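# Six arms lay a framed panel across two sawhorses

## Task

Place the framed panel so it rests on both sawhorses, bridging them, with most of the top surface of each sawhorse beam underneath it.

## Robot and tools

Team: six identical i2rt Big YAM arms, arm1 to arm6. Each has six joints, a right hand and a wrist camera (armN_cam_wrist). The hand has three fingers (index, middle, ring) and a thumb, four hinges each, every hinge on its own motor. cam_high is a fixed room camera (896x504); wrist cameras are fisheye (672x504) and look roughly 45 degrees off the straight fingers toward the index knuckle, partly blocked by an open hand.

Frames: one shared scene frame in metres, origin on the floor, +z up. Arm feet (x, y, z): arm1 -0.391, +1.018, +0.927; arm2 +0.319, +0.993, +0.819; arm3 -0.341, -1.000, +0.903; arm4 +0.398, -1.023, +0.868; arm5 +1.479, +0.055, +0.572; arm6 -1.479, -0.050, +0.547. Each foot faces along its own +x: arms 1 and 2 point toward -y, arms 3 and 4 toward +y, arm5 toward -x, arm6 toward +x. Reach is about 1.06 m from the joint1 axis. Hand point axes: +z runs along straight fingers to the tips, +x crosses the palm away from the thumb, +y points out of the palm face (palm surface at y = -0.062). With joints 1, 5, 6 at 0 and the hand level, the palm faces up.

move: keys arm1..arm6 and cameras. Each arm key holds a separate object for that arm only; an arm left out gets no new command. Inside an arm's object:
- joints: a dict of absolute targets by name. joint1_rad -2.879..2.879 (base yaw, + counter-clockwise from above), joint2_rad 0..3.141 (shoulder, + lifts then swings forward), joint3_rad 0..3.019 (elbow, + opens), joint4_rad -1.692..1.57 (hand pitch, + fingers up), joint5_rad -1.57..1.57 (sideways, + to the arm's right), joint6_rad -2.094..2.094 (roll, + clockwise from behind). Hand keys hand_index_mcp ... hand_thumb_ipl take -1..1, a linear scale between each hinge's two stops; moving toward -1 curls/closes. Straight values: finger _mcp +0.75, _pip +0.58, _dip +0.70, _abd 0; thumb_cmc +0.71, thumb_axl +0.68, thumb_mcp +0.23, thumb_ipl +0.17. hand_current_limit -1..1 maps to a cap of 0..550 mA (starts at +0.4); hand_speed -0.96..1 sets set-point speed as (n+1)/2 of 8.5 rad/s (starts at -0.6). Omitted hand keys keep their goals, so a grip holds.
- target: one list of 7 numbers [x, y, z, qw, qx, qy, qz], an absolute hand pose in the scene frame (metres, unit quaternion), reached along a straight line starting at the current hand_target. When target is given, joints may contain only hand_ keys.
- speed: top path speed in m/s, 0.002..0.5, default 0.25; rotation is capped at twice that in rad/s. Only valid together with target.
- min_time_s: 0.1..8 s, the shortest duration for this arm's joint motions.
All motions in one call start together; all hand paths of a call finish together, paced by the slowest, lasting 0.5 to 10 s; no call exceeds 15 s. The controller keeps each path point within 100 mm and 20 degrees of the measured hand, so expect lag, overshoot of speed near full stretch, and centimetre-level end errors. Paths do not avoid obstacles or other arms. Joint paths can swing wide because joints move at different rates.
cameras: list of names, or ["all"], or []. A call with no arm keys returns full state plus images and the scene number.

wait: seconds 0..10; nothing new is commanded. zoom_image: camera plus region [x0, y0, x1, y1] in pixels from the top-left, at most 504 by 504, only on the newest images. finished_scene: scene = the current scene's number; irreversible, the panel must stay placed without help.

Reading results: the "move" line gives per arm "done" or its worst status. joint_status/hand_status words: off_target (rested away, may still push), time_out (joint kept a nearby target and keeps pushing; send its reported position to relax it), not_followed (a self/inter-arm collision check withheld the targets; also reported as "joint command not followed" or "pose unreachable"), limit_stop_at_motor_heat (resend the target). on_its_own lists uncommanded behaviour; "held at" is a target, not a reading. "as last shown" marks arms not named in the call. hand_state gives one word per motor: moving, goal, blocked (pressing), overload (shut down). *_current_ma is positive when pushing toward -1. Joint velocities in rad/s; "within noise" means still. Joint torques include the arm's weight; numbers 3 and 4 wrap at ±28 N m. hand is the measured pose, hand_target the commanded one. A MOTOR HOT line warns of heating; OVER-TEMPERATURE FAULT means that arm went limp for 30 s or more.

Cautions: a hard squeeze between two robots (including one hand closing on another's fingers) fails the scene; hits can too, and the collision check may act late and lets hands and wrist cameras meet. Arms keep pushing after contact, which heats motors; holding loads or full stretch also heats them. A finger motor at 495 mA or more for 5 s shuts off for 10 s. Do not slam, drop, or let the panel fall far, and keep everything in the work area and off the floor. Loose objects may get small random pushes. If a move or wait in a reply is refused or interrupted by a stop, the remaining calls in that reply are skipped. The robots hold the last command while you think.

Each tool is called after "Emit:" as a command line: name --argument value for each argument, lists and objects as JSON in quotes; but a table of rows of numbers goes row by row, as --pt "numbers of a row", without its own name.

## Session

Emit:
move

Scene clock: 0.00 s.
Joint torques (N m): no reading
Motor temperatures (°C): arm1=[31 38 38 34 32 31] | arm2=[34 34 47 31 31 32] | arm3=[34 33 41 32 30 31] | arm4=[30 34 43 33 31 30] | arm5=[34 36 36 34 32 34] | arm6=[31 34 36 34 36 31]
Heat: arm1: hottest joint2_rad 38 °C; arm2: hottest joint3_rad 47 °C; arm3: hottest joint3_rad 41 °C; arm4: hottest joint3_rad 43 °C; arm5: hottest joint2_rad 36 °C; arm6: hottest joint3_rad 36 °C.
Joint velocities: within noise
arm1.joint_positions: joint1_rad=+0.195 joint2_rad=+0.564 joint3_rad=+1.455 joint4_rad=-1.151 joint5_rad=+0.007 joint6_rad=+1.117 hand_index_mcp=+0.753 hand_index_abd=+0.000 hand_index_pip=+0.577 hand_index_dip=+0.696 hand_middle_mcp=+0.753 hand_middle_abd=+0.000 hand_middle_pip=+0.577 hand_middle_dip=+0.696 hand_ring_mcp=+0.753 hand_ring_abd=+0.000 hand_ring_pip=+0.577 hand_ring_dip=+0.696 hand_thumb_cmc=+0.714 hand_thumb_axl=+0.677 hand_thumb_mcp=+0.226 hand_thumb_ipl=+0.168 hand_current_limit=+0.400 hand_speed=-0.600
arm1.joint_status: not commanded
arm1.hand_state: goal,goal,goal,goal,goal,goal,goal,goal,goal,goal,goal,goal,goal,goal,goal,goal
arm1.index_mcp_current_ma: 0
arm1.index_abd_current_ma: 0
arm1.index_pip_current_ma: 0
arm1.index_dip_current_ma: 0
arm1.middle_mcp_current_ma: 0
arm1.middle_abd_current_ma: 0
arm1.middle_pip_current_ma: 0
arm1.middle_dip_current_ma: 0
arm1.ring_mcp_current_ma: 0
arm1.ring_abd_current_ma: 0
arm1.ring_pip_current_ma: 0
arm1.ring_dip_current_ma: 0
arm1.thumb_cmc_current_ma: 0
arm1.thumb_axl_current_ma: 0
arm1.thumb_mcp_current_ma: 0
arm1.thumb_ipl_current_ma: 0
arm1.hand_goal_index_mcp: 0.754
arm1.hand_goal_index_abd: 0.000
arm1.hand_goal_index_pip: 0.576
arm1.hand_goal_index_dip: 0.696
arm1.hand_goal_middle_mcp: 0.754
arm1.hand_goal_middle_abd: 0.000
arm1.hand_goal_middle_pip: 0.576
arm1.hand_goal_middle_dip: 0.696
arm1.hand_goal_ring_mcp: 0.754
arm1.hand_goal_ring_abd: 0.000
arm1.hand_goal_ring_pip: 0.576
arm1.hand_goal_ring_dip: 0.696
arm1.hand_goal_thumb_cmc: 0.714
arm1.hand_goal_thumb_axl: 0.678
arm1.hand_goal_thumb_mcp: 0.226
arm1.hand_goal_thumb_ipl: 0.168
arm1.hand: x=-0.4042 y=+0.7831 z=+1.5678 quat_wxyz=(+0.470, +0.727, -0.317, +0.388) (m; scene frame)
arm1.hand_target: x=-0.4056 y=+0.7880 z=+1.5766 quat_wxyz=(+0.476, +0.721, -0.315, +0.394) (m; scene frame)
arm1.hand_status: not commanded
arm2.joint_positions: joint1_rad=-0.143 joint2_rad=+0.618 joint3_rad=+1.412 joint4_rad=-1.350 joint5_rad=-0.011 joint6_rad=+1.073 hand_index_mcp=+0.753 hand_index_abd=+0.000 hand_index_pip=+0.577 hand_index_dip=+0.696 hand_middle_mcp=+0.753 hand_middle_abd=+0.000 hand_middle_pip=+0.577 hand_middle_dip=+0.696 hand_ring_mcp=+0.753 hand_ring_abd=+0.000 hand_ring_pip=+0.577 hand_ring_dip=+0.696 hand_thumb_cmc=+0.714 hand_thumb_axl=+0.677 hand_thumb_mcp=+0.226 hand_thumb_ipl=+0.168 hand_current_limit=+0.400 hand_speed=-0.600
arm2.joint_status: not commanded
arm2.hand_state: goal,goal,goal,goal,goal,goal,goal,goal,goal,goal,goal,goal,goal,goal,goal,goal
arm2.index_mcp_current_ma: 0
arm2.index_abd_current_ma: 0
arm2.index_pip_current_ma: 0
arm2.index_dip_current_ma: 0
arm2.middle_mcp_current_ma: 0
arm2.middle_abd_current_ma: 0
arm2.middle_pip_current_ma: 0
arm2.middle_dip_current_ma: 0
arm2.ring_mcp_current_ma: 0
arm2.ring_abd_current_ma: 0
arm2.ring_pip_current_ma: 0
arm2.ring_dip_current_ma: 0
arm2.thumb_cmc_current_ma: 0
arm2.thumb_axl_current_ma: 0
arm2.thumb_mcp_current_ma: 0
arm2.thumb_ipl_current_ma: 0
arm2.hand_goal_index_mcp: 0.754
arm2.hand_goal_index_abd: 0.000
arm2.hand_goal_index_pip: 0.576
arm2.hand_goal_index_dip: 0.696
arm2.hand_goal_middle_mcp: 0.754
arm2.hand_goal_middle_abd: 0.000
arm2.hand_goal_middle_pip: 0.576
arm2.hand_goal_middle_dip: 0.696
arm2.hand_goal_ring_mcp: 0.754
arm2.hand_goal_ring_abd: 0.000
arm2.hand_goal_ring_pip: 0.576
arm2.hand_goal_ring_dip: 0.696
arm2.hand_goal_thumb_cmc: 0.714
arm2.hand_goal_thumb_axl: 0.678
arm2.hand_goal_thumb_mcp: 0.226
arm2.hand_goal_thumb_ipl: 0.168
arm2.hand: x=+0.2025 y=+0.7675 z=+1.3843 quat_wxyz=(+0.433, +0.720, -0.494, +0.225) (m; scene frame)
arm2.hand_target: x=+0.2029 y=+0.7704 z=+1.3976 quat_wxyz=(+0.445, +0.713, -0.489, +0.231) (m; scene frame)
arm2.hand_status: not commanded
arm3.joint_positions: joint1_rad=+0.324 joint2_rad=+0.554 joint3_rad=+1.398 joint4_rad=-1.365 joint5_rad=+0.081 joint6_rad=+1.042 hand_index_mcp=+0.753 hand_index_abd=+0.000 hand_index_pip=+0.577 hand_index_dip=+0.696 hand_middle_mcp=+0.753 hand_middle_abd=+0.000 hand_middle_pip=+0.577 hand_middle_dip=+0.696 hand_ring_mcp=+0.753 hand_ring_abd=+0.000 hand_ring_pip=+0.577 hand_ring_dip=+0.696 hand_thumb_cmc=+0.714 hand_thumb_axl=+0.677 hand_thumb_mcp=+0.226 hand_thumb_ipl=+0.168 hand_current_limit=+0.400 hand_speed=-0.600
arm3.joint_status: not commanded
arm3.hand_state: goal,goal,goal,goal,goal,goal,goal,goal,goal,goal,goal,goal,goal,goal,goal,goal
arm3.index_mcp_current_ma: 0
arm3.index_abd_current_ma: 0
arm3.index_pip_current_ma: 0
arm3.index_dip_current_ma: 0
arm3.middle_mcp_current_ma: 0
arm3.middle_abd_current_ma: 0
arm3.middle_pip_current_ma: 0
arm3.middle_dip_current_ma: 0
arm3.ring_mcp_current_ma: 0
arm3.ring_abd_current_ma: 0
arm3.ring_pip_current_ma: 0
arm3.ring_dip_current_ma: 0
arm3.thumb_cmc_current_ma: 0
arm3.thumb_axl_current_ma: 0
arm3.thumb_mcp_current_ma: 0
arm3.thumb_ipl_current_ma: 0
arm3.hand_goal_index_mcp: 0.754
arm3.hand_goal_index_abd: 0.000
arm3.hand_goal_index_pip: 0.576
arm3.hand_goal_index_dip: 0.696
arm3.hand_goal_middle_mcp: 0.754
arm3.hand_goal_middle_abd: 0.000
arm3.hand_goal_middle_pip: 0.576
arm3.hand_goal_middle_dip: 0.696
arm3.hand_goal_ring_mcp: 0.754
arm3.hand_goal_ring_abd: 0.000
arm3.hand_goal_ring_pip: 0.576
arm3.hand_goal_ring_dip: 0.696
arm3.hand_goal_thumb_cmc: 0.714
arm3.hand_goal_thumb_axl: 0.678
arm3.hand_goal_thumb_mcp: 0.226
arm3.hand_goal_thumb_ipl: 0.168
arm3.hand: x=-0.3099 y=-0.7740 z=+1.4781 quat_wxyz=(-0.286, +0.329, +0.799, +0.415) (m; scene frame)
arm3.hand_target: x=-0.3088 y=-0.7774 z=+1.4889 quat_wxyz=(-0.293, +0.327, +0.792, +0.424) (m; scene frame)
arm3.hand_status: not commanded
arm4.joint_positions: joint1_rad=+0.019 joint2_rad=+0.616 joint3_rad=+1.443 joint4_rad=-1.389 joint5_rad=-0.029 joint6_rad=+1.171 hand_index_mcp=+0.753 hand_index_abd=+0.000 hand_index_pip=+0.577 hand_index_dip=+0.696 hand_middle_mcp=+0.753 hand_middle_abd=+0.000 hand_middle_pip=+0.577 hand_middle_dip=+0.696 hand_ring_mcp=+0.753 hand_ring_abd=+0.000 hand_ring_pip=+0.577 hand_ring_dip=+0.696 hand_thumb_cmc=+0.714 hand_thumb_axl=+0.677 hand_thumb_mcp=+0.226 hand_thumb_ipl=+0.168 hand_current_limit=+0.400 hand_speed=-0.600
arm4.joint_status: not commanded
arm4.hand_state: goal,goal,goal,goal,goal,goal,goal,goal,goal,goal,goal,goal,goal,goal,goal,goal
arm4.index_mcp_current_ma: 0
arm4.index_abd_current_ma: 0
arm4.index_pip_current_ma: 0
arm4.index_dip_current_ma: 0
arm4.middle_mcp_current_ma: 0
arm4.middle_abd_current_ma: 0
arm4.middle_pip_current_ma: 0
arm4.middle_dip_current_ma: 0
arm4.ring_mcp_current_ma: 0
arm4.ring_abd_current_ma: 0
arm4.ring_pip_current_ma: 0
arm4.ring_dip_current_ma: 0
arm4.thumb_cmc_current_ma: 0
arm4.thumb_axl_current_ma: 0
arm4.thumb_mcp_current_ma: 0
arm4.thumb_ipl_current_ma: 0
arm4.hand_goal_index_mcp: 0.754
arm4.hand_goal_index_abd: 0.000
arm4.hand_goal_index_pip: 0.576
arm4.hand_goal_index_dip: 0.696
arm4.hand_goal_middle_mcp: 0.754
arm4.hand_goal_middle_abd: 0.000
arm4.hand_goal_middle_pip: 0.576
arm4.hand_goal_middle_dip: 0.696
arm4.hand_goal_ring_mcp: 0.754
arm4.hand_goal_ring_abd: 0.000
arm4.hand_goal_ring_pip: 0.576
arm4.hand_goal_ring_dip: 0.696
arm4.hand_goal_thumb_cmc: 0.714
arm4.hand_goal_thumb_axl: 0.678
arm4.hand_goal_thumb_mcp: 0.226
arm4.hand_goal_thumb_ipl: 0.168
arm4.hand: x=+0.4943 y=-0.8016 z=+1.4317 quat_wxyz=(-0.251, +0.512, +0.711, +0.412) (m; scene frame)
arm4.hand_target: x=+0.4939 y=-0.8042 z=+1.4414 quat_wxyz=(-0.256, +0.508, +0.707, +0.421) (m; scene frame)
arm4.hand_status: not commanded
arm5.joint_positions: joint1_rad=-0.235 joint2_rad=+0.632 joint3_rad=+1.403 joint4_rad=-1.181 joint5_rad=+0.107 joint6_rad=+1.154 hand_index_mcp=+0.753 hand_index_abd=+0.000 hand_index_pip=+0.577 hand_index_dip=+0.696 hand_middle_mcp=+0.753 hand_middle_abd=+0.000 hand_middle_pip=+0.577 hand_middle_dip=+0.696 hand_ring_mcp=+0.753 hand_ring_abd=+0.000 hand_ring_pip=+0.577 hand_ring_dip=+0.696 hand_thumb_cmc=+0.714 hand_thumb_axl=+0.677 hand_thumb_mcp=+0.226 hand_thumb_ipl=+0.168 hand_current_limit=+0.400 hand_speed=-0.600
arm5.joint_status: not commanded
arm5.hand_state: goal,goal,goal,goal,goal,goal,goal,goal,goal,goal,goal,goal,goal,goal,goal,goal
arm5.index_mcp_current_ma: 0
arm5.index_abd_current_ma: 0
arm5.index_pip_current_ma: 0
arm5.index_dip_current_ma: 0
arm5.middle_mcp_current_ma: 0
arm5.middle_abd_current_ma: 0
arm5.middle_pip_current_ma: 0
arm5.middle_dip_current_ma: 0
arm5.ring_mcp_current_ma: 0
arm5.ring_abd_current_ma: 0
arm5.ring_pip_current_ma: 0
arm5.ring_dip_current_ma: 0
arm5.thumb_cmc_current_ma: 0
arm5.thumb_axl_current_ma: 0
arm5.thumb_mcp_current_ma: 0
arm5.thumb_ipl_current_ma: 0
arm5.hand_goal_index_mcp: 0.754
arm5.hand_goal_index_abd: 0.000
arm5.hand_goal_index_pip: 0.576
arm5.hand_goal_index_dip: 0.696
arm5.hand_goal_middle_mcp: 0.754
arm5.hand_goal_middle_abd: 0.000
arm5.hand_goal_middle_pip: 0.576
arm5.hand_goal_middle_dip: 0.696
arm5.hand_goal_ring_mcp: 0.754
arm5.hand_goal_ring_abd: 0.000
arm5.hand_goal_ring_pip: 0.576
arm5.hand_goal_ring_dip: 0.696
arm5.hand_goal_thumb_cmc: 0.714
arm5.hand_goal_thumb_axl: 0.678
arm5.hand_goal_thumb_mcp: 0.226
arm5.hand_goal_thumb_ipl: 0.168
arm5.hand: x=+1.2598 y=+0.2307 z=+1.1618 quat_wxyz=(-0.500, -0.031, +0.837, +0.220) (m; scene frame)
arm5.hand_target: x=+1.2642 y=+0.2297 z=+1.1781 quat_wxyz=(-0.514, -0.029, +0.827, +0.225) (m; scene frame)
arm5.hand_status: not commanded
arm6.joint_positions: joint1_rad=-0.118 joint2_rad=+0.638 joint3_rad=+1.436 joint4_rad=-1.185 joint5_rad=-0.061 joint6_rad=+1.112 hand_index_mcp=+0.753 hand_index_abd=+0.000 hand_index_pip=+0.577 hand_index_dip=+0.696 hand_middle_mcp=+0.753 hand_middle_abd=+0.000 hand_middle_pip=+0.577 hand_middle_dip=+0.696 hand_ring_mcp=+0.753 hand_ring_abd=+0.000 hand_ring_pip=+0.577 hand_ring_dip=+0.696 hand_thumb_cmc=+0.714 hand_thumb_axl=+0.677 hand_thumb_mcp=+0.226 hand_thumb_ipl=+0.168 hand_current_limit=+0.400 hand_speed=-0.600
arm6.joint_status: not commanded
arm6.hand_state: goal,goal,goal,goal,goal,goal,goal,goal,goal,goal,goal,goal,goal,goal,goal,goal
arm6.index_mcp_current_ma: 0
arm6.index_abd_current_ma: 0
arm6.index_pip_current_ma: 0
arm6.index_dip_current_ma: 0
arm6.middle_mcp_current_ma: 0
arm6.middle_abd_current_ma: 0
arm6.middle_pip_current_ma: 0
arm6.middle_dip_current_ma: 0
arm6.ring_mcp_current_ma: 0
arm6.ring_abd_current_ma: 0
arm6.ring_pip_current_ma: 0
arm6.ring_dip_current_ma: 0
arm6.thumb_cmc_current_ma: 0
arm6.thumb_axl_current_ma: 0
arm6.thumb_mcp_current_ma: 0
arm6.thumb_ipl_current_ma: 0
arm6.hand_goal_index_mcp: 0.754
arm6.hand_goal_index_abd: 0.000
arm6.hand_goal_index_pip: 0.576
arm6.hand_goal_index_dip: 0.696
arm6.hand_goal_middle_mcp: 0.754
arm6.hand_goal_middle_abd: 0.000
arm6.hand_goal_middle_pip: 0.576
arm6.hand_goal_middle_dip: 0.696
arm6.hand_goal_ring_mcp: 0.754
arm6.hand_goal_ring_abd: 0.000
arm6.hand_goal_ring_pip: 0.576
arm6.hand_goal_ring_dip: 0.696
arm6.hand_goal_thumb_cmc: 0.714
arm6.hand_goal_thumb_axl: 0.678
arm6.hand_goal_thumb_mcp: 0.226
arm6.hand_goal_thumb_ipl: 0.168
arm6.hand: x=-1.2147 y=-0.1431 z=+1.1498 quat_wxyz=(+0.122, +0.812, +0.178, +0.541) (m; scene frame)
arm6.hand_target: x=-1.2184 y=-0.1428 z=+1.1607 quat_wxyz=(+0.125, +0.806, +0.177, +0.551) (m; scene frame)
arm6.hand_status: not commanded
pictures: arm1_cam_wrist, arm2_cam_wrist, arm3_cam_wrist, arm4_cam_wrist, arm5_cam_wrist, arm6_cam_wrist, cam_high
camera_calibration:
arm1_cam_wrist: T_world_to_cam=[[-0.907714, -0.148135, -0.392571, 0.395787], [0.00678055, 0.930305, -0.366724, -0.205028], [0.419535, -0.335542, -0.843446, 1.88059], [0, 0, 0, 1]] pos_world=[-0.428322, 0.880385, 1.66636]
arm2_cam_wrist: T_world_to_cam=[[-0.873203, 0.368395, -0.319063, 0.360204], [0.415112, 0.905219, -0.0908896, -0.709007], [0.255339, -0.211812, -0.943365, 1.53905], [0, 0, 0, 1]] pos_world=[0.215869, 0.8351, 1.50237]
arm3_cam_wrist: T_world_to_cam=[[0.961901, 0.0520525, -0.268397, 0.767918], [-0.0179563, -0.967561, -0.252, -0.423833], [-0.272807, 0.247219, -0.929763, 1.60906], [0, 0, 0, 1]] pos_world=[-0.307308, -0.847846, 1.59534]
arm4_cam_wrist: T_world_to_cam=[[0.840839, -0.32536, -0.432586, -0.021804], [-0.416358, -0.899451, -0.132793, -0.372953], [-0.345885, 0.291768, -0.89176, 1.80293], [0, 0, 0, 1]] pos_world=[0.486657, -0.868583, 1.54882]
arm5_cam_wrist: T_world_to_cam=[[0.50948, 0.7688, -0.386492, -0.338077], [0.719765, -0.626903, -0.298214, -0.458908], [-0.47156, -0.12625, -0.87275, 1.75999], [0, 0, 0, 1]] pos_world=[1.33249, 0.194421, 1.26851]
arm6_cam_wrist: T_world_to_cam=[[-0.204365, -0.872774, -0.443284, 0.170717], [-0.909542, 0.336715, -0.243631, -0.829092], [0.361896, 0.353396, -0.862637, 1.60226], [0, 0, 0, 1]] pos_world=[-1.29906, -0.138066, 1.25585]

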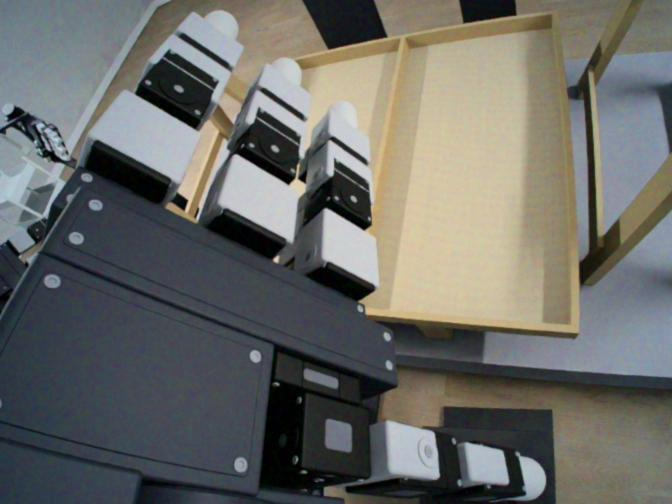

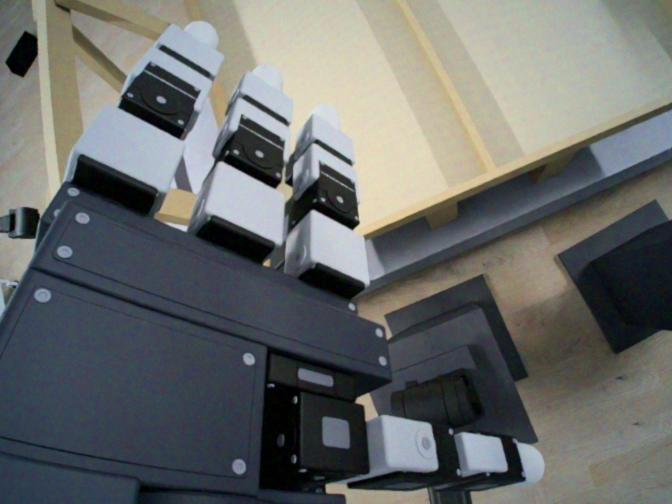

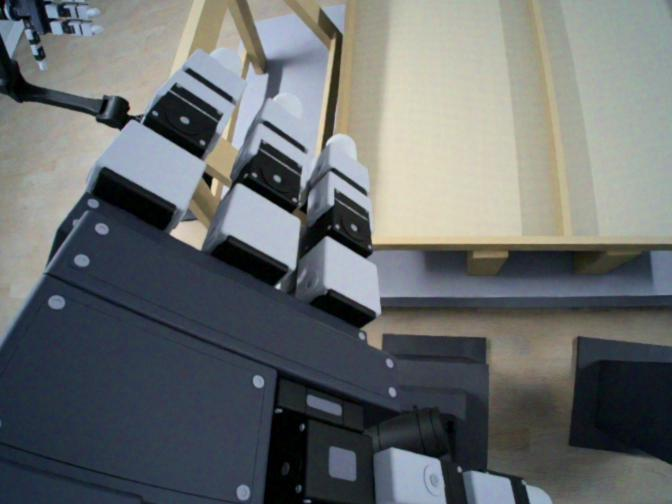

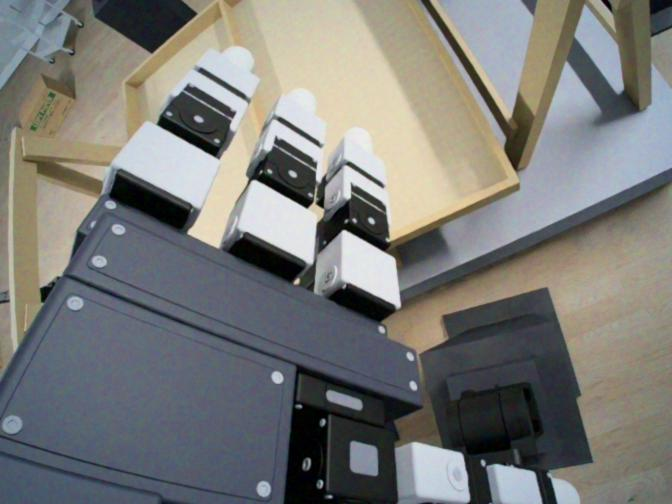

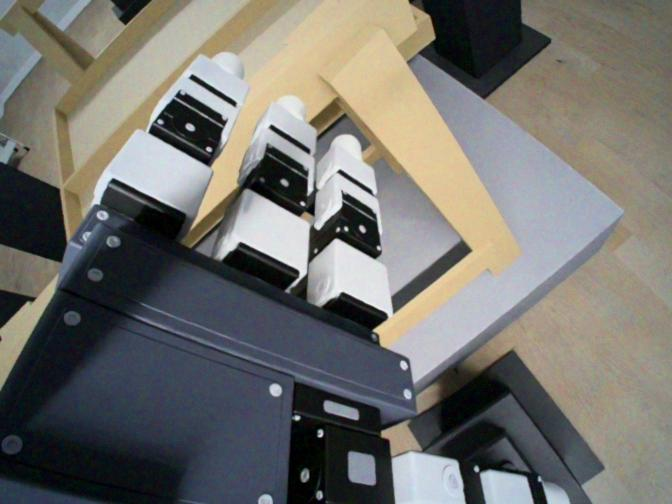

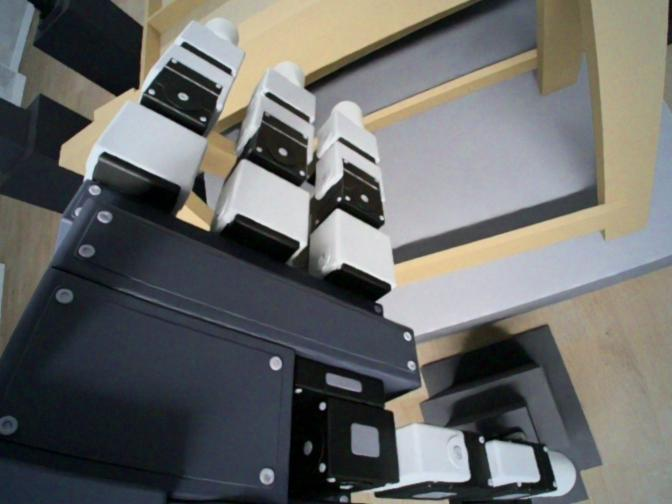

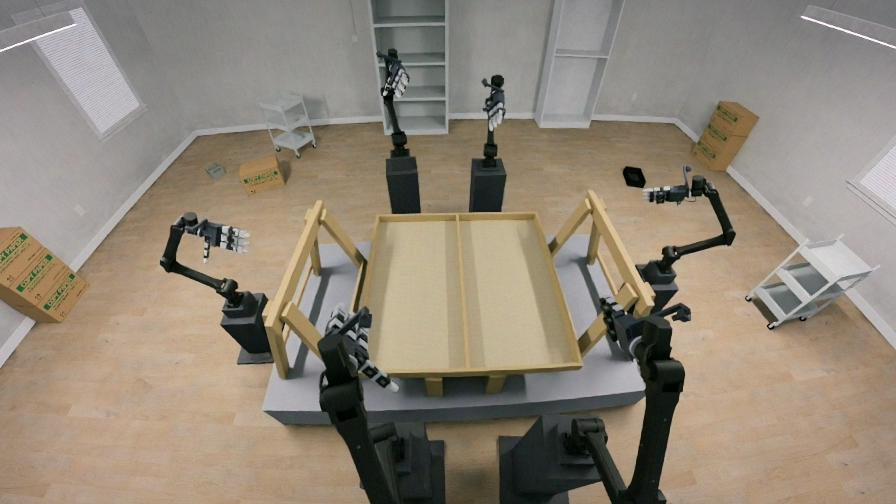

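Emit:
zoom_image --camera "cam_high" --region '[250, 180, 460, 400]'

Emit:
zoom_image --camera "cam_high" --region '[460, 180, 680, 400]'

Scaled by 2.291 from the camera's 896x504 image, which has a finer 1280x720 frame.

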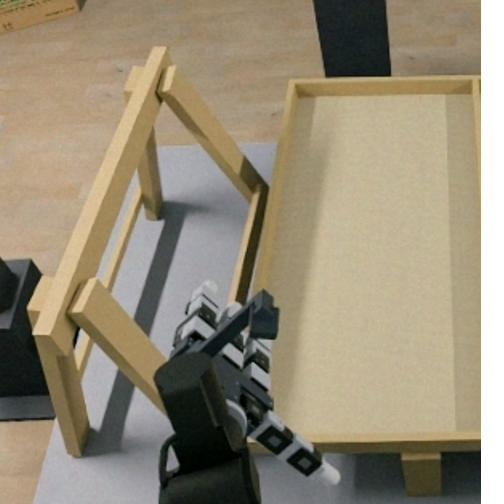

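Scaled by 2.291 from the camera's 896x504 image, which has a finer 1280x720 frame.

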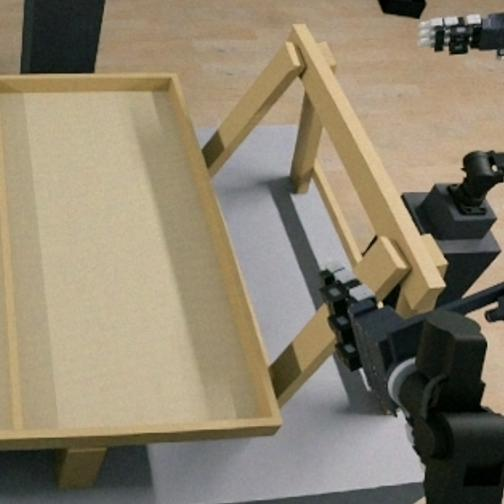

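Emit:
move --arm1 '{"joints": {"joint1_rad": 0.10, "joint2_rad": 1.846, "joint3_rad": 0.751, "joint4_rad": -0.482, "joint5_rad": 0.0, "joint6_rad": 0.19, "hand_thumb_cmc": 1.0, "hand_current_limit": 0.79}, "min_time_s": 3.5}' --arm2 '{"joints": {"joint1_rad": 0.07, "joint2_rad": 1.568, "joint3_rad": 0.805, "joint4_rad": -0.814, "joint5_rad": 0.0, "joint6_rad": 0.08, "hand_thumb_cmc": 1.0, "hand_current_limit": 0.79}, "min_time_s": 3.5}' --arm3 '{"joints": {"joint1_rad": -0.013, "joint2_rad": 1.782, "joint3_rad": 0.761, "joint4_rad": -0.555, "joint5_rad": 0.0, "joint6_rad": -0.03, "hand_thumb_cmc": 1.0, "hand_current_limit": 0.79}, "min_time_s": 3.5}' --arm4 '{"joints": {"joint1_rad": 0.233, "joint2_rad": 1.675, "joint3_rad": 0.775, "joint4_rad": -0.673, "joint5_rad": 0.0, "joint6_rad": 0.112, "hand_thumb_cmc": 1.0, "hand_current_limit": 0.79}, "min_time_s": 3.5}' --arm5 '{"joints": {"joint1_rad": -0.585, "joint2_rad": 1.402, "joint3_rad": 1.279, "joint4_rad": -1.45, "joint5_rad": 0.015, "joint6_rad": -0.611, "hand_thumb_cmc": 1.0, "hand_current_limit": 0.75}, "min_time_s": 3.5}' --arm6 '{"joints": {"joint1_rad": -0.684, "joint2_rad": 1.387, "joint3_rad": 1.333, "joint4_rad": -1.498, "joint5_rad": 0.002, "joint6_rad": -0.638, "hand_thumb_cmc": 1.0, "hand_current_limit": 0.75}, "min_time_s": 3.5}' --cameras '["cam_high"]'

Scene clock: 160.87 s.
Joint torques (N m): arm1=[0.21 -14.97 3.74 1.47 -0.15 0.09] | arm2=[1.26 -11.22 6.72 0.58 0.19 -0.16] | arm3=[0.32 -9.05 3.96 0.62 -0.05 -0.11] | arm4=[1.14 -10.11 4.38 0.72 0.25 0.02] | arm5=[-1.14 -9.93 7.45 -0.06 -0.06 0.05] | arm6=[-1.55 -11.28 9.55 -0.2 0.17 -0.15]
Motor temperatures (°C): arm1=[31 37 42 34 32 31] | arm2=[34 34 53 31 31 32] | arm3=[34 33 47 32 30 32] | arm4=[30 34 50 33 30 30] | arm5=[34 35 44 33 32 33] | arm6=[31 34 43 34 35 31]
Heat: arm1: hottest joint3_rad 42 °C; arm2: hottest joint3_rad 53 °C; arm3: hottest joint3_rad 47 °C; arm4: hottest joint3_rad 50 °C; arm5: hottest joint3_rad 44 °C; arm6: hottest joint3_rad 43 °C.
move: arm1 done; arm2 done; arm3 done; arm4 done; arm5 done; arm6 done
Joint velocities: within noise
arm1.joint_positions: joint1_rad=+0.113 joint2_rad=+1.831 joint3_rad=+0.759 joint4_rad=-0.495 joint5_rad=+0.003 joint6_rad=+0.201 hand_index_mcp=+0.755 hand_index_abd=+0.001 hand_index_pip=+0.577 hand_index_dip=+0.696 hand_middle_mcp=+0.755 hand_middle_abd=+0.001 hand_middle_pip=+0.577 hand_middle_dip=+0.696 hand_ring_mcp=+0.755 hand_ring_abd=+0.001 hand_ring_pip=+0.577 hand_ring_dip=+0.696 hand_thumb_cmc=+1.000 hand_thumb_axl=+0.677 hand_thumb_mcp=+0.224 hand_thumb_ipl=+0.168 hand_current_limit=+0.790 hand_speed=-0.600
arm1.joint_status: all done
arm1.hand_state: goal,goal,goal,goal,goal,goal,goal,goal,goal,goal,goal,goal,goal,goal,goal,goal
arm1.index_mcp_current_ma: 2
arm1.index_abd_current_ma: 1
arm1.index_pip_current_ma: 1
arm1.index_dip_current_ma: 0
arm1.middle_mcp_current_ma: 2
arm1.middle_abd_current_ma: 1
arm1.middle_pip_current_ma: 1
arm1.middle_dip_current_ma: 0
arm1.ring_mcp_current_ma: 2
arm1.ring_abd_current_ma: 1
arm1.ring_pip_current_ma: 1
arm1.ring_dip_current_ma: 0
arm1.thumb_cmc_current_ma: 0
arm1.thumb_axl_current_ma: -1
arm1.thumb_mcp_current_ma: -5
arm1.thumb_ipl_current_ma: 0
arm1.hand_goal_index_mcp: 0.754
arm1.hand_goal_index_abd: 0.000
arm1.hand_goal_index_pip: 0.576
arm1.hand_goal_index_dip: 0.696
arm1.hand_goal_middle_mcp: 0.754
arm1.hand_goal_middle_abd: 0.000
arm1.hand_goal_middle_pip: 0.576
arm1.hand_goal_middle_dip: 0.696
arm1.hand_goal_ring_mcp: 0.754
arm1.hand_goal_ring_abd: 0.000
arm1.hand_goal_ring_pip: 0.576
arm1.hand_goal_ring_dip: 0.696
arm1.hand_goal_thumb_cmc: 1.000
arm1.hand_goal_thumb_axl: 0.678
arm1.hand_goal_thumb_mcp: 0.226
arm1.hand_goal_thumb_ipl: 0.168
arm1.hand: x=-0.3395 y=+0.5712 z=+0.8246 quat_wxyz=(+0.005, +1.000, +0.003, -0.007) (m; scene frame)
arm1.hand_target: x=-0.3447 y=+0.5758 z=+0.8168 quat_wxyz=(-0.001, +1.000, +0.002, -0.007) (m; scene frame)
arm1.hand_status: not commanded
arm2.joint_positions: joint1_rad=+0.056 joint2_rad=+1.563 joint3_rad=+0.799 joint4_rad=-0.825 joint5_rad=-0.003 joint6_rad=+0.089 hand_index_mcp=+0.755 hand_index_abd=+0.000 hand_index_pip=+0.577 hand_index_dip=+0.696 hand_middle_mcp=+0.755 hand_middle_abd=+0.000 hand_middle_pip=+0.577 hand_middle_dip=+0.696 hand_ring_mcp=+0.755 hand_ring_abd=+0.000 hand_ring_pip=+0.577 hand_ring_dip=+0.696 hand_thumb_cmc=+1.000 hand_thumb_axl=+0.677 hand_thumb_mcp=+0.224 hand_thumb_ipl=+0.168 hand_current_limit=+0.790 hand_speed=-0.600
arm2.joint_status: all done
arm2.hand_state: goal,goal,goal,goal,goal,goal,goal,goal,goal,goal,goal,goal,goal,goal,goal,goal
arm2.index_mcp_current_ma: 5
arm2.index_abd_current_ma: 2
arm2.index_pip_current_ma: 4
arm2.index_dip_current_ma: 0
arm2.middle_mcp_current_ma: 5
arm2.middle_abd_current_ma: 2
arm2.middle_pip_current_ma: 4
arm2.middle_dip_current_ma: 0
arm2.ring_mcp_current_ma: 6
arm2.ring_abd_current_ma: 2
arm2.ring_pip_current_ma: 4
arm2.ring_dip_current_ma: 0
arm2.thumb_cmc_current_ma: -1
arm2.thumb_axl_current_ma: -4
arm2.thumb_mcp_current_ma: -15
arm2.thumb_ipl_current_ma: -2
arm2.hand_goal_index_mcp: 0.754
arm2.hand_goal_index_abd: 0.000
arm2.hand_goal_index_pip: 0.576
arm2.hand_goal_index_dip: 0.696
arm2.hand_goal_middle_mcp: 0.754
arm2.hand_goal_middle_abd: 0.000
arm2.hand_goal_middle_pip: 0.576
arm2.hand_goal_middle_dip: 0.696
arm2.hand_goal_ring_mcp: 0.754
arm2.hand_goal_ring_abd: 0.000
arm2.hand_goal_ring_pip: 0.576
arm2.hand_goal_ring_dip: 0.696
arm2.hand_goal_thumb_cmc: 1.000
arm2.hand_goal_thumb_axl: 0.678
arm2.hand_goal_thumb_mcp: 0.226
arm2.hand_goal_thumb_ipl: 0.168
arm2.hand: x=+0.3167 y=+0.5517 z=+0.8177 quat_wxyz=(-0.007, +1.000, -0.012, +0.001) (m; scene frame)
arm2.hand_target: x=+0.3237 y=+0.5463 z=+0.8187 quat_wxyz=(+0.000, +1.000, -0.001, +0.000) (m; scene frame)
arm2.hand_status: not commanded
arm3.joint_positions: joint1_rad=-0.004 joint2_rad=+1.775 joint3_rad=+0.766 joint4_rad=-0.565 joint5_rad=+0.003 joint6_rad=-0.017 hand_index_mcp=+0.755 hand_index_abd=+0.000 hand_index_pip=+0.577 hand_index_dip=+0.696 hand_middle_mcp=+0.755 hand_middle_abd=+0.000 hand_middle_pip=+0.577 hand_middle_dip=+0.696 hand_ring_mcp=+0.755 hand_ring_abd=+0.000 hand_ring_pip=+0.577 hand_ring_dip=+0.696 hand_thumb_cmc=+1.000 hand_thumb_axl=+0.677 hand_thumb_mcp=+0.223 hand_thumb_ipl=+0.168 hand_current_limit=+0.790 hand_speed=-0.600
arm3.joint_status: all done
arm3.hand_state: goal,goal,goal,goal,goal,goal,goal,goal,goal,goal,goal,goal,goal,goal,goal,goal
arm3.index_mcp_current_ma: 0
arm3.index_abd_current_ma: 0
arm3.index_pip_current_ma: 0
arm3.index_dip_current_ma: 0
arm3.middle_mcp_current_ma: 0
arm3.middle_abd_current_ma: 0
arm3.middle_pip_current_ma: 0
arm3.middle_dip_current_ma: 0
arm3.ring_mcp_current_ma: 0
arm3.ring_abd_current_ma: 0
arm3.ring_pip_current_ma: 0
arm3.ring_dip_current_ma: 0
arm3.thumb_cmc_current_ma: 0
arm3.thumb_axl_current_ma: 0
arm3.thumb_mcp_current_ma: -1
arm3.thumb_ipl_current_ma: 0
arm3.hand_goal_index_mcp: 0.754
arm3.hand_goal_index_abd: 0.000
arm3.hand_goal_index_pip: 0.576
arm3.hand_goal_index_dip: 0.696
arm3.hand_goal_middle_mcp: 0.754
arm3.hand_goal_middle_abd: 0.000
arm3.hand_goal_middle_pip: 0.576
arm3.hand_goal_middle_dip: 0.696
arm3.hand_goal_ring_mcp: 0.754
arm3.hand_goal_ring_abd: 0.000
arm3.hand_goal_ring_pip: 0.576
arm3.hand_goal_ring_dip: 0.696
arm3.hand_goal_thumb_cmc: 1.000
arm3.hand_goal_thumb_axl: 0.678
arm3.hand_goal_thumb_mcp: 0.226
arm3.hand_goal_thumb_ipl: 0.168
arm3.hand: x=-0.3086 y=-0.5473 z=+0.8223 quat_wxyz=(+0.002, +0.002, +1.000, +0.001) (m; scene frame)
arm3.hand_target: x=-0.3065 y=-0.5493 z=+0.8187 quat_wxyz=(+0.000, +0.000, +1.000, +0.000) (m; scene frame)
arm3.hand_status: not commanded
arm4.joint_positions: joint1_rad=+0.225 joint2_rad=+1.665 joint3_rad=+0.784 joint4_rad=-0.687 joint5_rad=-0.002 joint6_rad=+0.120 hand_index_mcp=+0.754 hand_index_abd=+0.001 hand_index_pip=+0.577 hand_index_dip=+0.696 hand_middle_mcp=+0.755 hand_middle_abd=+0.001 hand_middle_pip=+0.577 hand_middle_dip=+0.696 hand_ring_mcp=+0.754 hand_ring_abd=+0.001 hand_ring_pip=+0.577 hand_ring_dip=+0.696 hand_thumb_cmc=+0.999 hand_thumb_axl=+0.677 hand_thumb_mcp=+0.224 hand_thumb_ipl=+0.168 hand_current_limit=+0.790 hand_speed=-0.600
arm4.joint_status: all done
arm4.hand_state: goal,goal,goal,goal,goal,goal,goal,goal,goal,goal,goal,goal,goal,goal,goal,goal
arm4.index_mcp_current_ma: 1
arm4.index_abd_current_ma: 1
arm4.index_pip_current_ma: 1
arm4.index_dip_current_ma: 0
arm4.middle_mcp_current_ma: 1
arm4.middle_abd_current_ma: 1
arm4.middle_pip_current_ma: 1
arm4.middle_dip_current_ma: 0
arm4.ring_mcp_current_ma: 1
arm4.ring_abd_current_ma: 1
arm4.ring_pip_current_ma: 1
arm4.ring_dip_current_ma: 0
arm4.thumb_cmc_current_ma: -1
arm4.thumb_axl_current_ma: -1
arm4.thumb_mcp_current_ma: -5
arm4.thumb_ipl_current_ma: 0
arm4.hand_goal_index_mcp: 0.754
arm4.hand_goal_index_abd: 0.000
arm4.hand_goal_index_pip: 0.576
arm4.hand_goal_index_dip: 0.696
arm4.hand_goal_middle_mcp: 0.754
arm4.hand_goal_middle_abd: 0.000
arm4.hand_goal_middle_pip: 0.576
arm4.hand_goal_middle_dip: 0.696
arm4.hand_goal_ring_mcp: 0.754
arm4.hand_goal_ring_abd: 0.000
arm4.hand_goal_ring_pip: 0.576
arm4.hand_goal_ring_dip: 0.696
arm4.hand_goal_thumb_cmc: 1.000
arm4.hand_goal_thumb_axl: 0.678
arm4.hand_goal_thumb_mcp: 0.226
arm4.hand_goal_thumb_ipl: 0.168
arm4.hand: x=+0.3845 y=-0.5721 z=+0.8248 quat_wxyz=(+0.007, +0.008, +1.000, -0.001) (m; scene frame)
arm4.hand_target: x=+0.3811 y=-0.5749 z=+0.8192 quat_wxyz=(+0.008, +0.000, +1.000, -0.003) (m; scene frame)
arm4.hand_status: not commanded
arm5.joint_positions: joint1_rad=-0.578 joint2_rad=+1.401 joint3_rad=+1.275 joint4_rad=-1.443 joint5_rad=+0.018 joint6_rad=-0.599 hand_index_mcp=+0.755 hand_index_abd=+0.001 hand_index_pip=+0.577 hand_index_dip=+0.696 hand_middle_mcp=+0.755 hand_middle_abd=+0.001 hand_middle_pip=+0.577 hand_middle_dip=+0.696 hand_ring_mcp=+0.755 hand_ring_abd=+0.001 hand_ring_pip=+0.577 hand_ring_dip=+0.696 hand_thumb_cmc=+1.000 hand_thumb_axl=+0.677 hand_thumb_mcp=+0.224 hand_thumb_ipl=+0.168 hand_current_limit=+0.750 hand_speed=-0.600
arm5.joint_status: all done
arm5.hand_state: goal,goal,goal,goal,goal,goal,goal,goal,goal,goal,goal,goal,goal,goal,goal,goal
arm5.index_mcp_current_ma: 0
arm5.index_abd_current_ma: 0
arm5.index_pip_current_ma: 0
arm5.index_dip_current_ma: 0
arm5.middle_mcp_current_ma: 0
arm5.middle_abd_current_ma: 0
arm5.middle_pip_current_ma: 0
arm5.middle_dip_current_ma: 0
arm5.ring_mcp_current_ma: 0
arm5.ring_abd_current_ma: 0
arm5.ring_pip_current_ma: 0
arm5.ring_dip_current_ma: 0
arm5.thumb_cmc_current_ma: 0
arm5.thumb_axl_current_ma: 0
arm5.thumb_mcp_current_ma: -1
arm5.thumb_ipl_current_ma: 0
arm5.hand_goal_index_mcp: 0.754
arm5.hand_goal_index_abd: 0.000
arm5.hand_goal_index_pip: 0.576
arm5.hand_goal_index_dip: 0.696
arm5.hand_goal_middle_mcp: 0.754
arm5.hand_goal_middle_abd: 0.000
arm5.hand_goal_middle_pip: 0.576
arm5.hand_goal_middle_dip: 0.696
arm5.hand_goal_ring_mcp: 0.754
arm5.hand_goal_ring_abd: 0.000
arm5.hand_goal_ring_pip: 0.576
arm5.hand_goal_ring_dip: 0.696
arm5.hand_goal_thumb_cmc: 1.000
arm5.hand_goal_thumb_axl: 0.678
arm5.hand_goal_thumb_mcp: 0.226
arm5.hand_goal_thumb_ipl: 0.168
arm5.hand: x=+1.0639 y=+0.3154 z=+0.7864 quat_wxyz=(+0.005, -0.703, +0.711, -0.003) (m; scene frame)
arm5.hand_target: x=+1.0657 y=+0.3165 z=+0.7869 quat_wxyz=(+0.004, -0.705, +0.709, -0.006) (m; scene frame)
arm5.hand_status: not commanded
arm6.joint_positions: joint1_rad=-0.672 joint2_rad=+1.375 joint3_rad=+1.332 joint4_rad=-1.488 joint5_rad=-0.001 joint6_rad=-0.625 hand_index_mcp=+0.756 hand_index_abd=+0.001 hand_index_pip=+0.577 hand_index_dip=+0.696 hand_middle_mcp=+0.755 hand_middle_abd=+0.001 hand_middle_pip=+0.577 hand_middle_dip=+0.696 hand_ring_mcp=+0.756 hand_ring_abd=+0.001 hand_ring_pip=+0.577 hand_ring_dip=+0.696 hand_thumb_cmc=+1.000 hand_thumb_axl=+0.677 hand_thumb_mcp=+0.223 hand_thumb_ipl=+0.168 hand_current_limit=+0.750 hand_speed=-0.600
arm6.joint_status: all done
arm6.hand_state: goal,goal,goal,goal,goal,goal,goal,goal,goal,goal,goal,goal,goal,goal,goal,goal
arm6.index_mcp_current_ma: 0
arm6.index_abd_current_ma: 0
arm6.index_pip_current_ma: 0
arm6.index_dip_current_ma: 0
arm6.middle_mcp_current_ma: 0
arm6.middle_abd_current_ma: 0
arm6.middle_pip_current_ma: 0
arm6.middle_dip_current_ma: 0
arm6.ring_mcp_current_ma: 0
arm6.ring_abd_current_ma: 0
arm6.ring_pip_current_ma: 0
arm6.ring_dip_current_ma: 0
arm6.thumb_cmc_current_ma: 0
arm6.thumb_axl_current_ma: 0
arm6.thumb_mcp_current_ma: -1
arm6.thumb_ipl_current_ma: 0
arm6.hand_goal_index_mcp: 0.754
arm6.hand_goal_index_abd: 0.000
arm6.hand_goal_index_pip: 0.576
arm6.hand_goal_index_dip: 0.696
arm6.hand_goal_middle_mcp: 0.754
arm6.hand_goal_middle_abd: 0.000
arm6.hand_goal_middle_pip: 0.576
arm6.hand_goal_middle_dip: 0.696
arm6.hand_goal_ring_mcp: 0.754
arm6.hand_goal_ring_abd: 0.000
arm6.hand_goal_ring_pip: 0.576
arm6.hand_goal_ring_dip: 0.696
arm6.hand_goal_thumb_cmc: 1.000
arm6.hand_goal_thumb_axl: 0.678
arm6.hand_goal_thumb_mcp: 0.226
arm6.hand_goal_thumb_ipl: 0.168
arm6.hand: x=-1.0627 y=-0.3105 z=+0.7987 quat_wxyz=(+0.018, +0.707, +0.707, +0.000) (m; scene frame)
arm6.hand_target: x=-1.0664 y=-0.3142 z=+0.7927 quat_wxyz=(+0.008, +0.707, +0.707, -0.004) (m; scene frame)
arm6.hand_status: not commanded
pictures: cam_high

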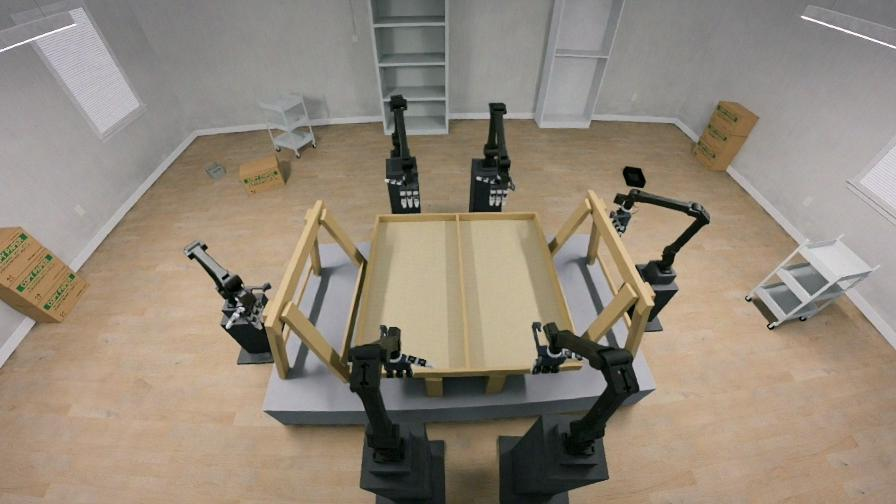

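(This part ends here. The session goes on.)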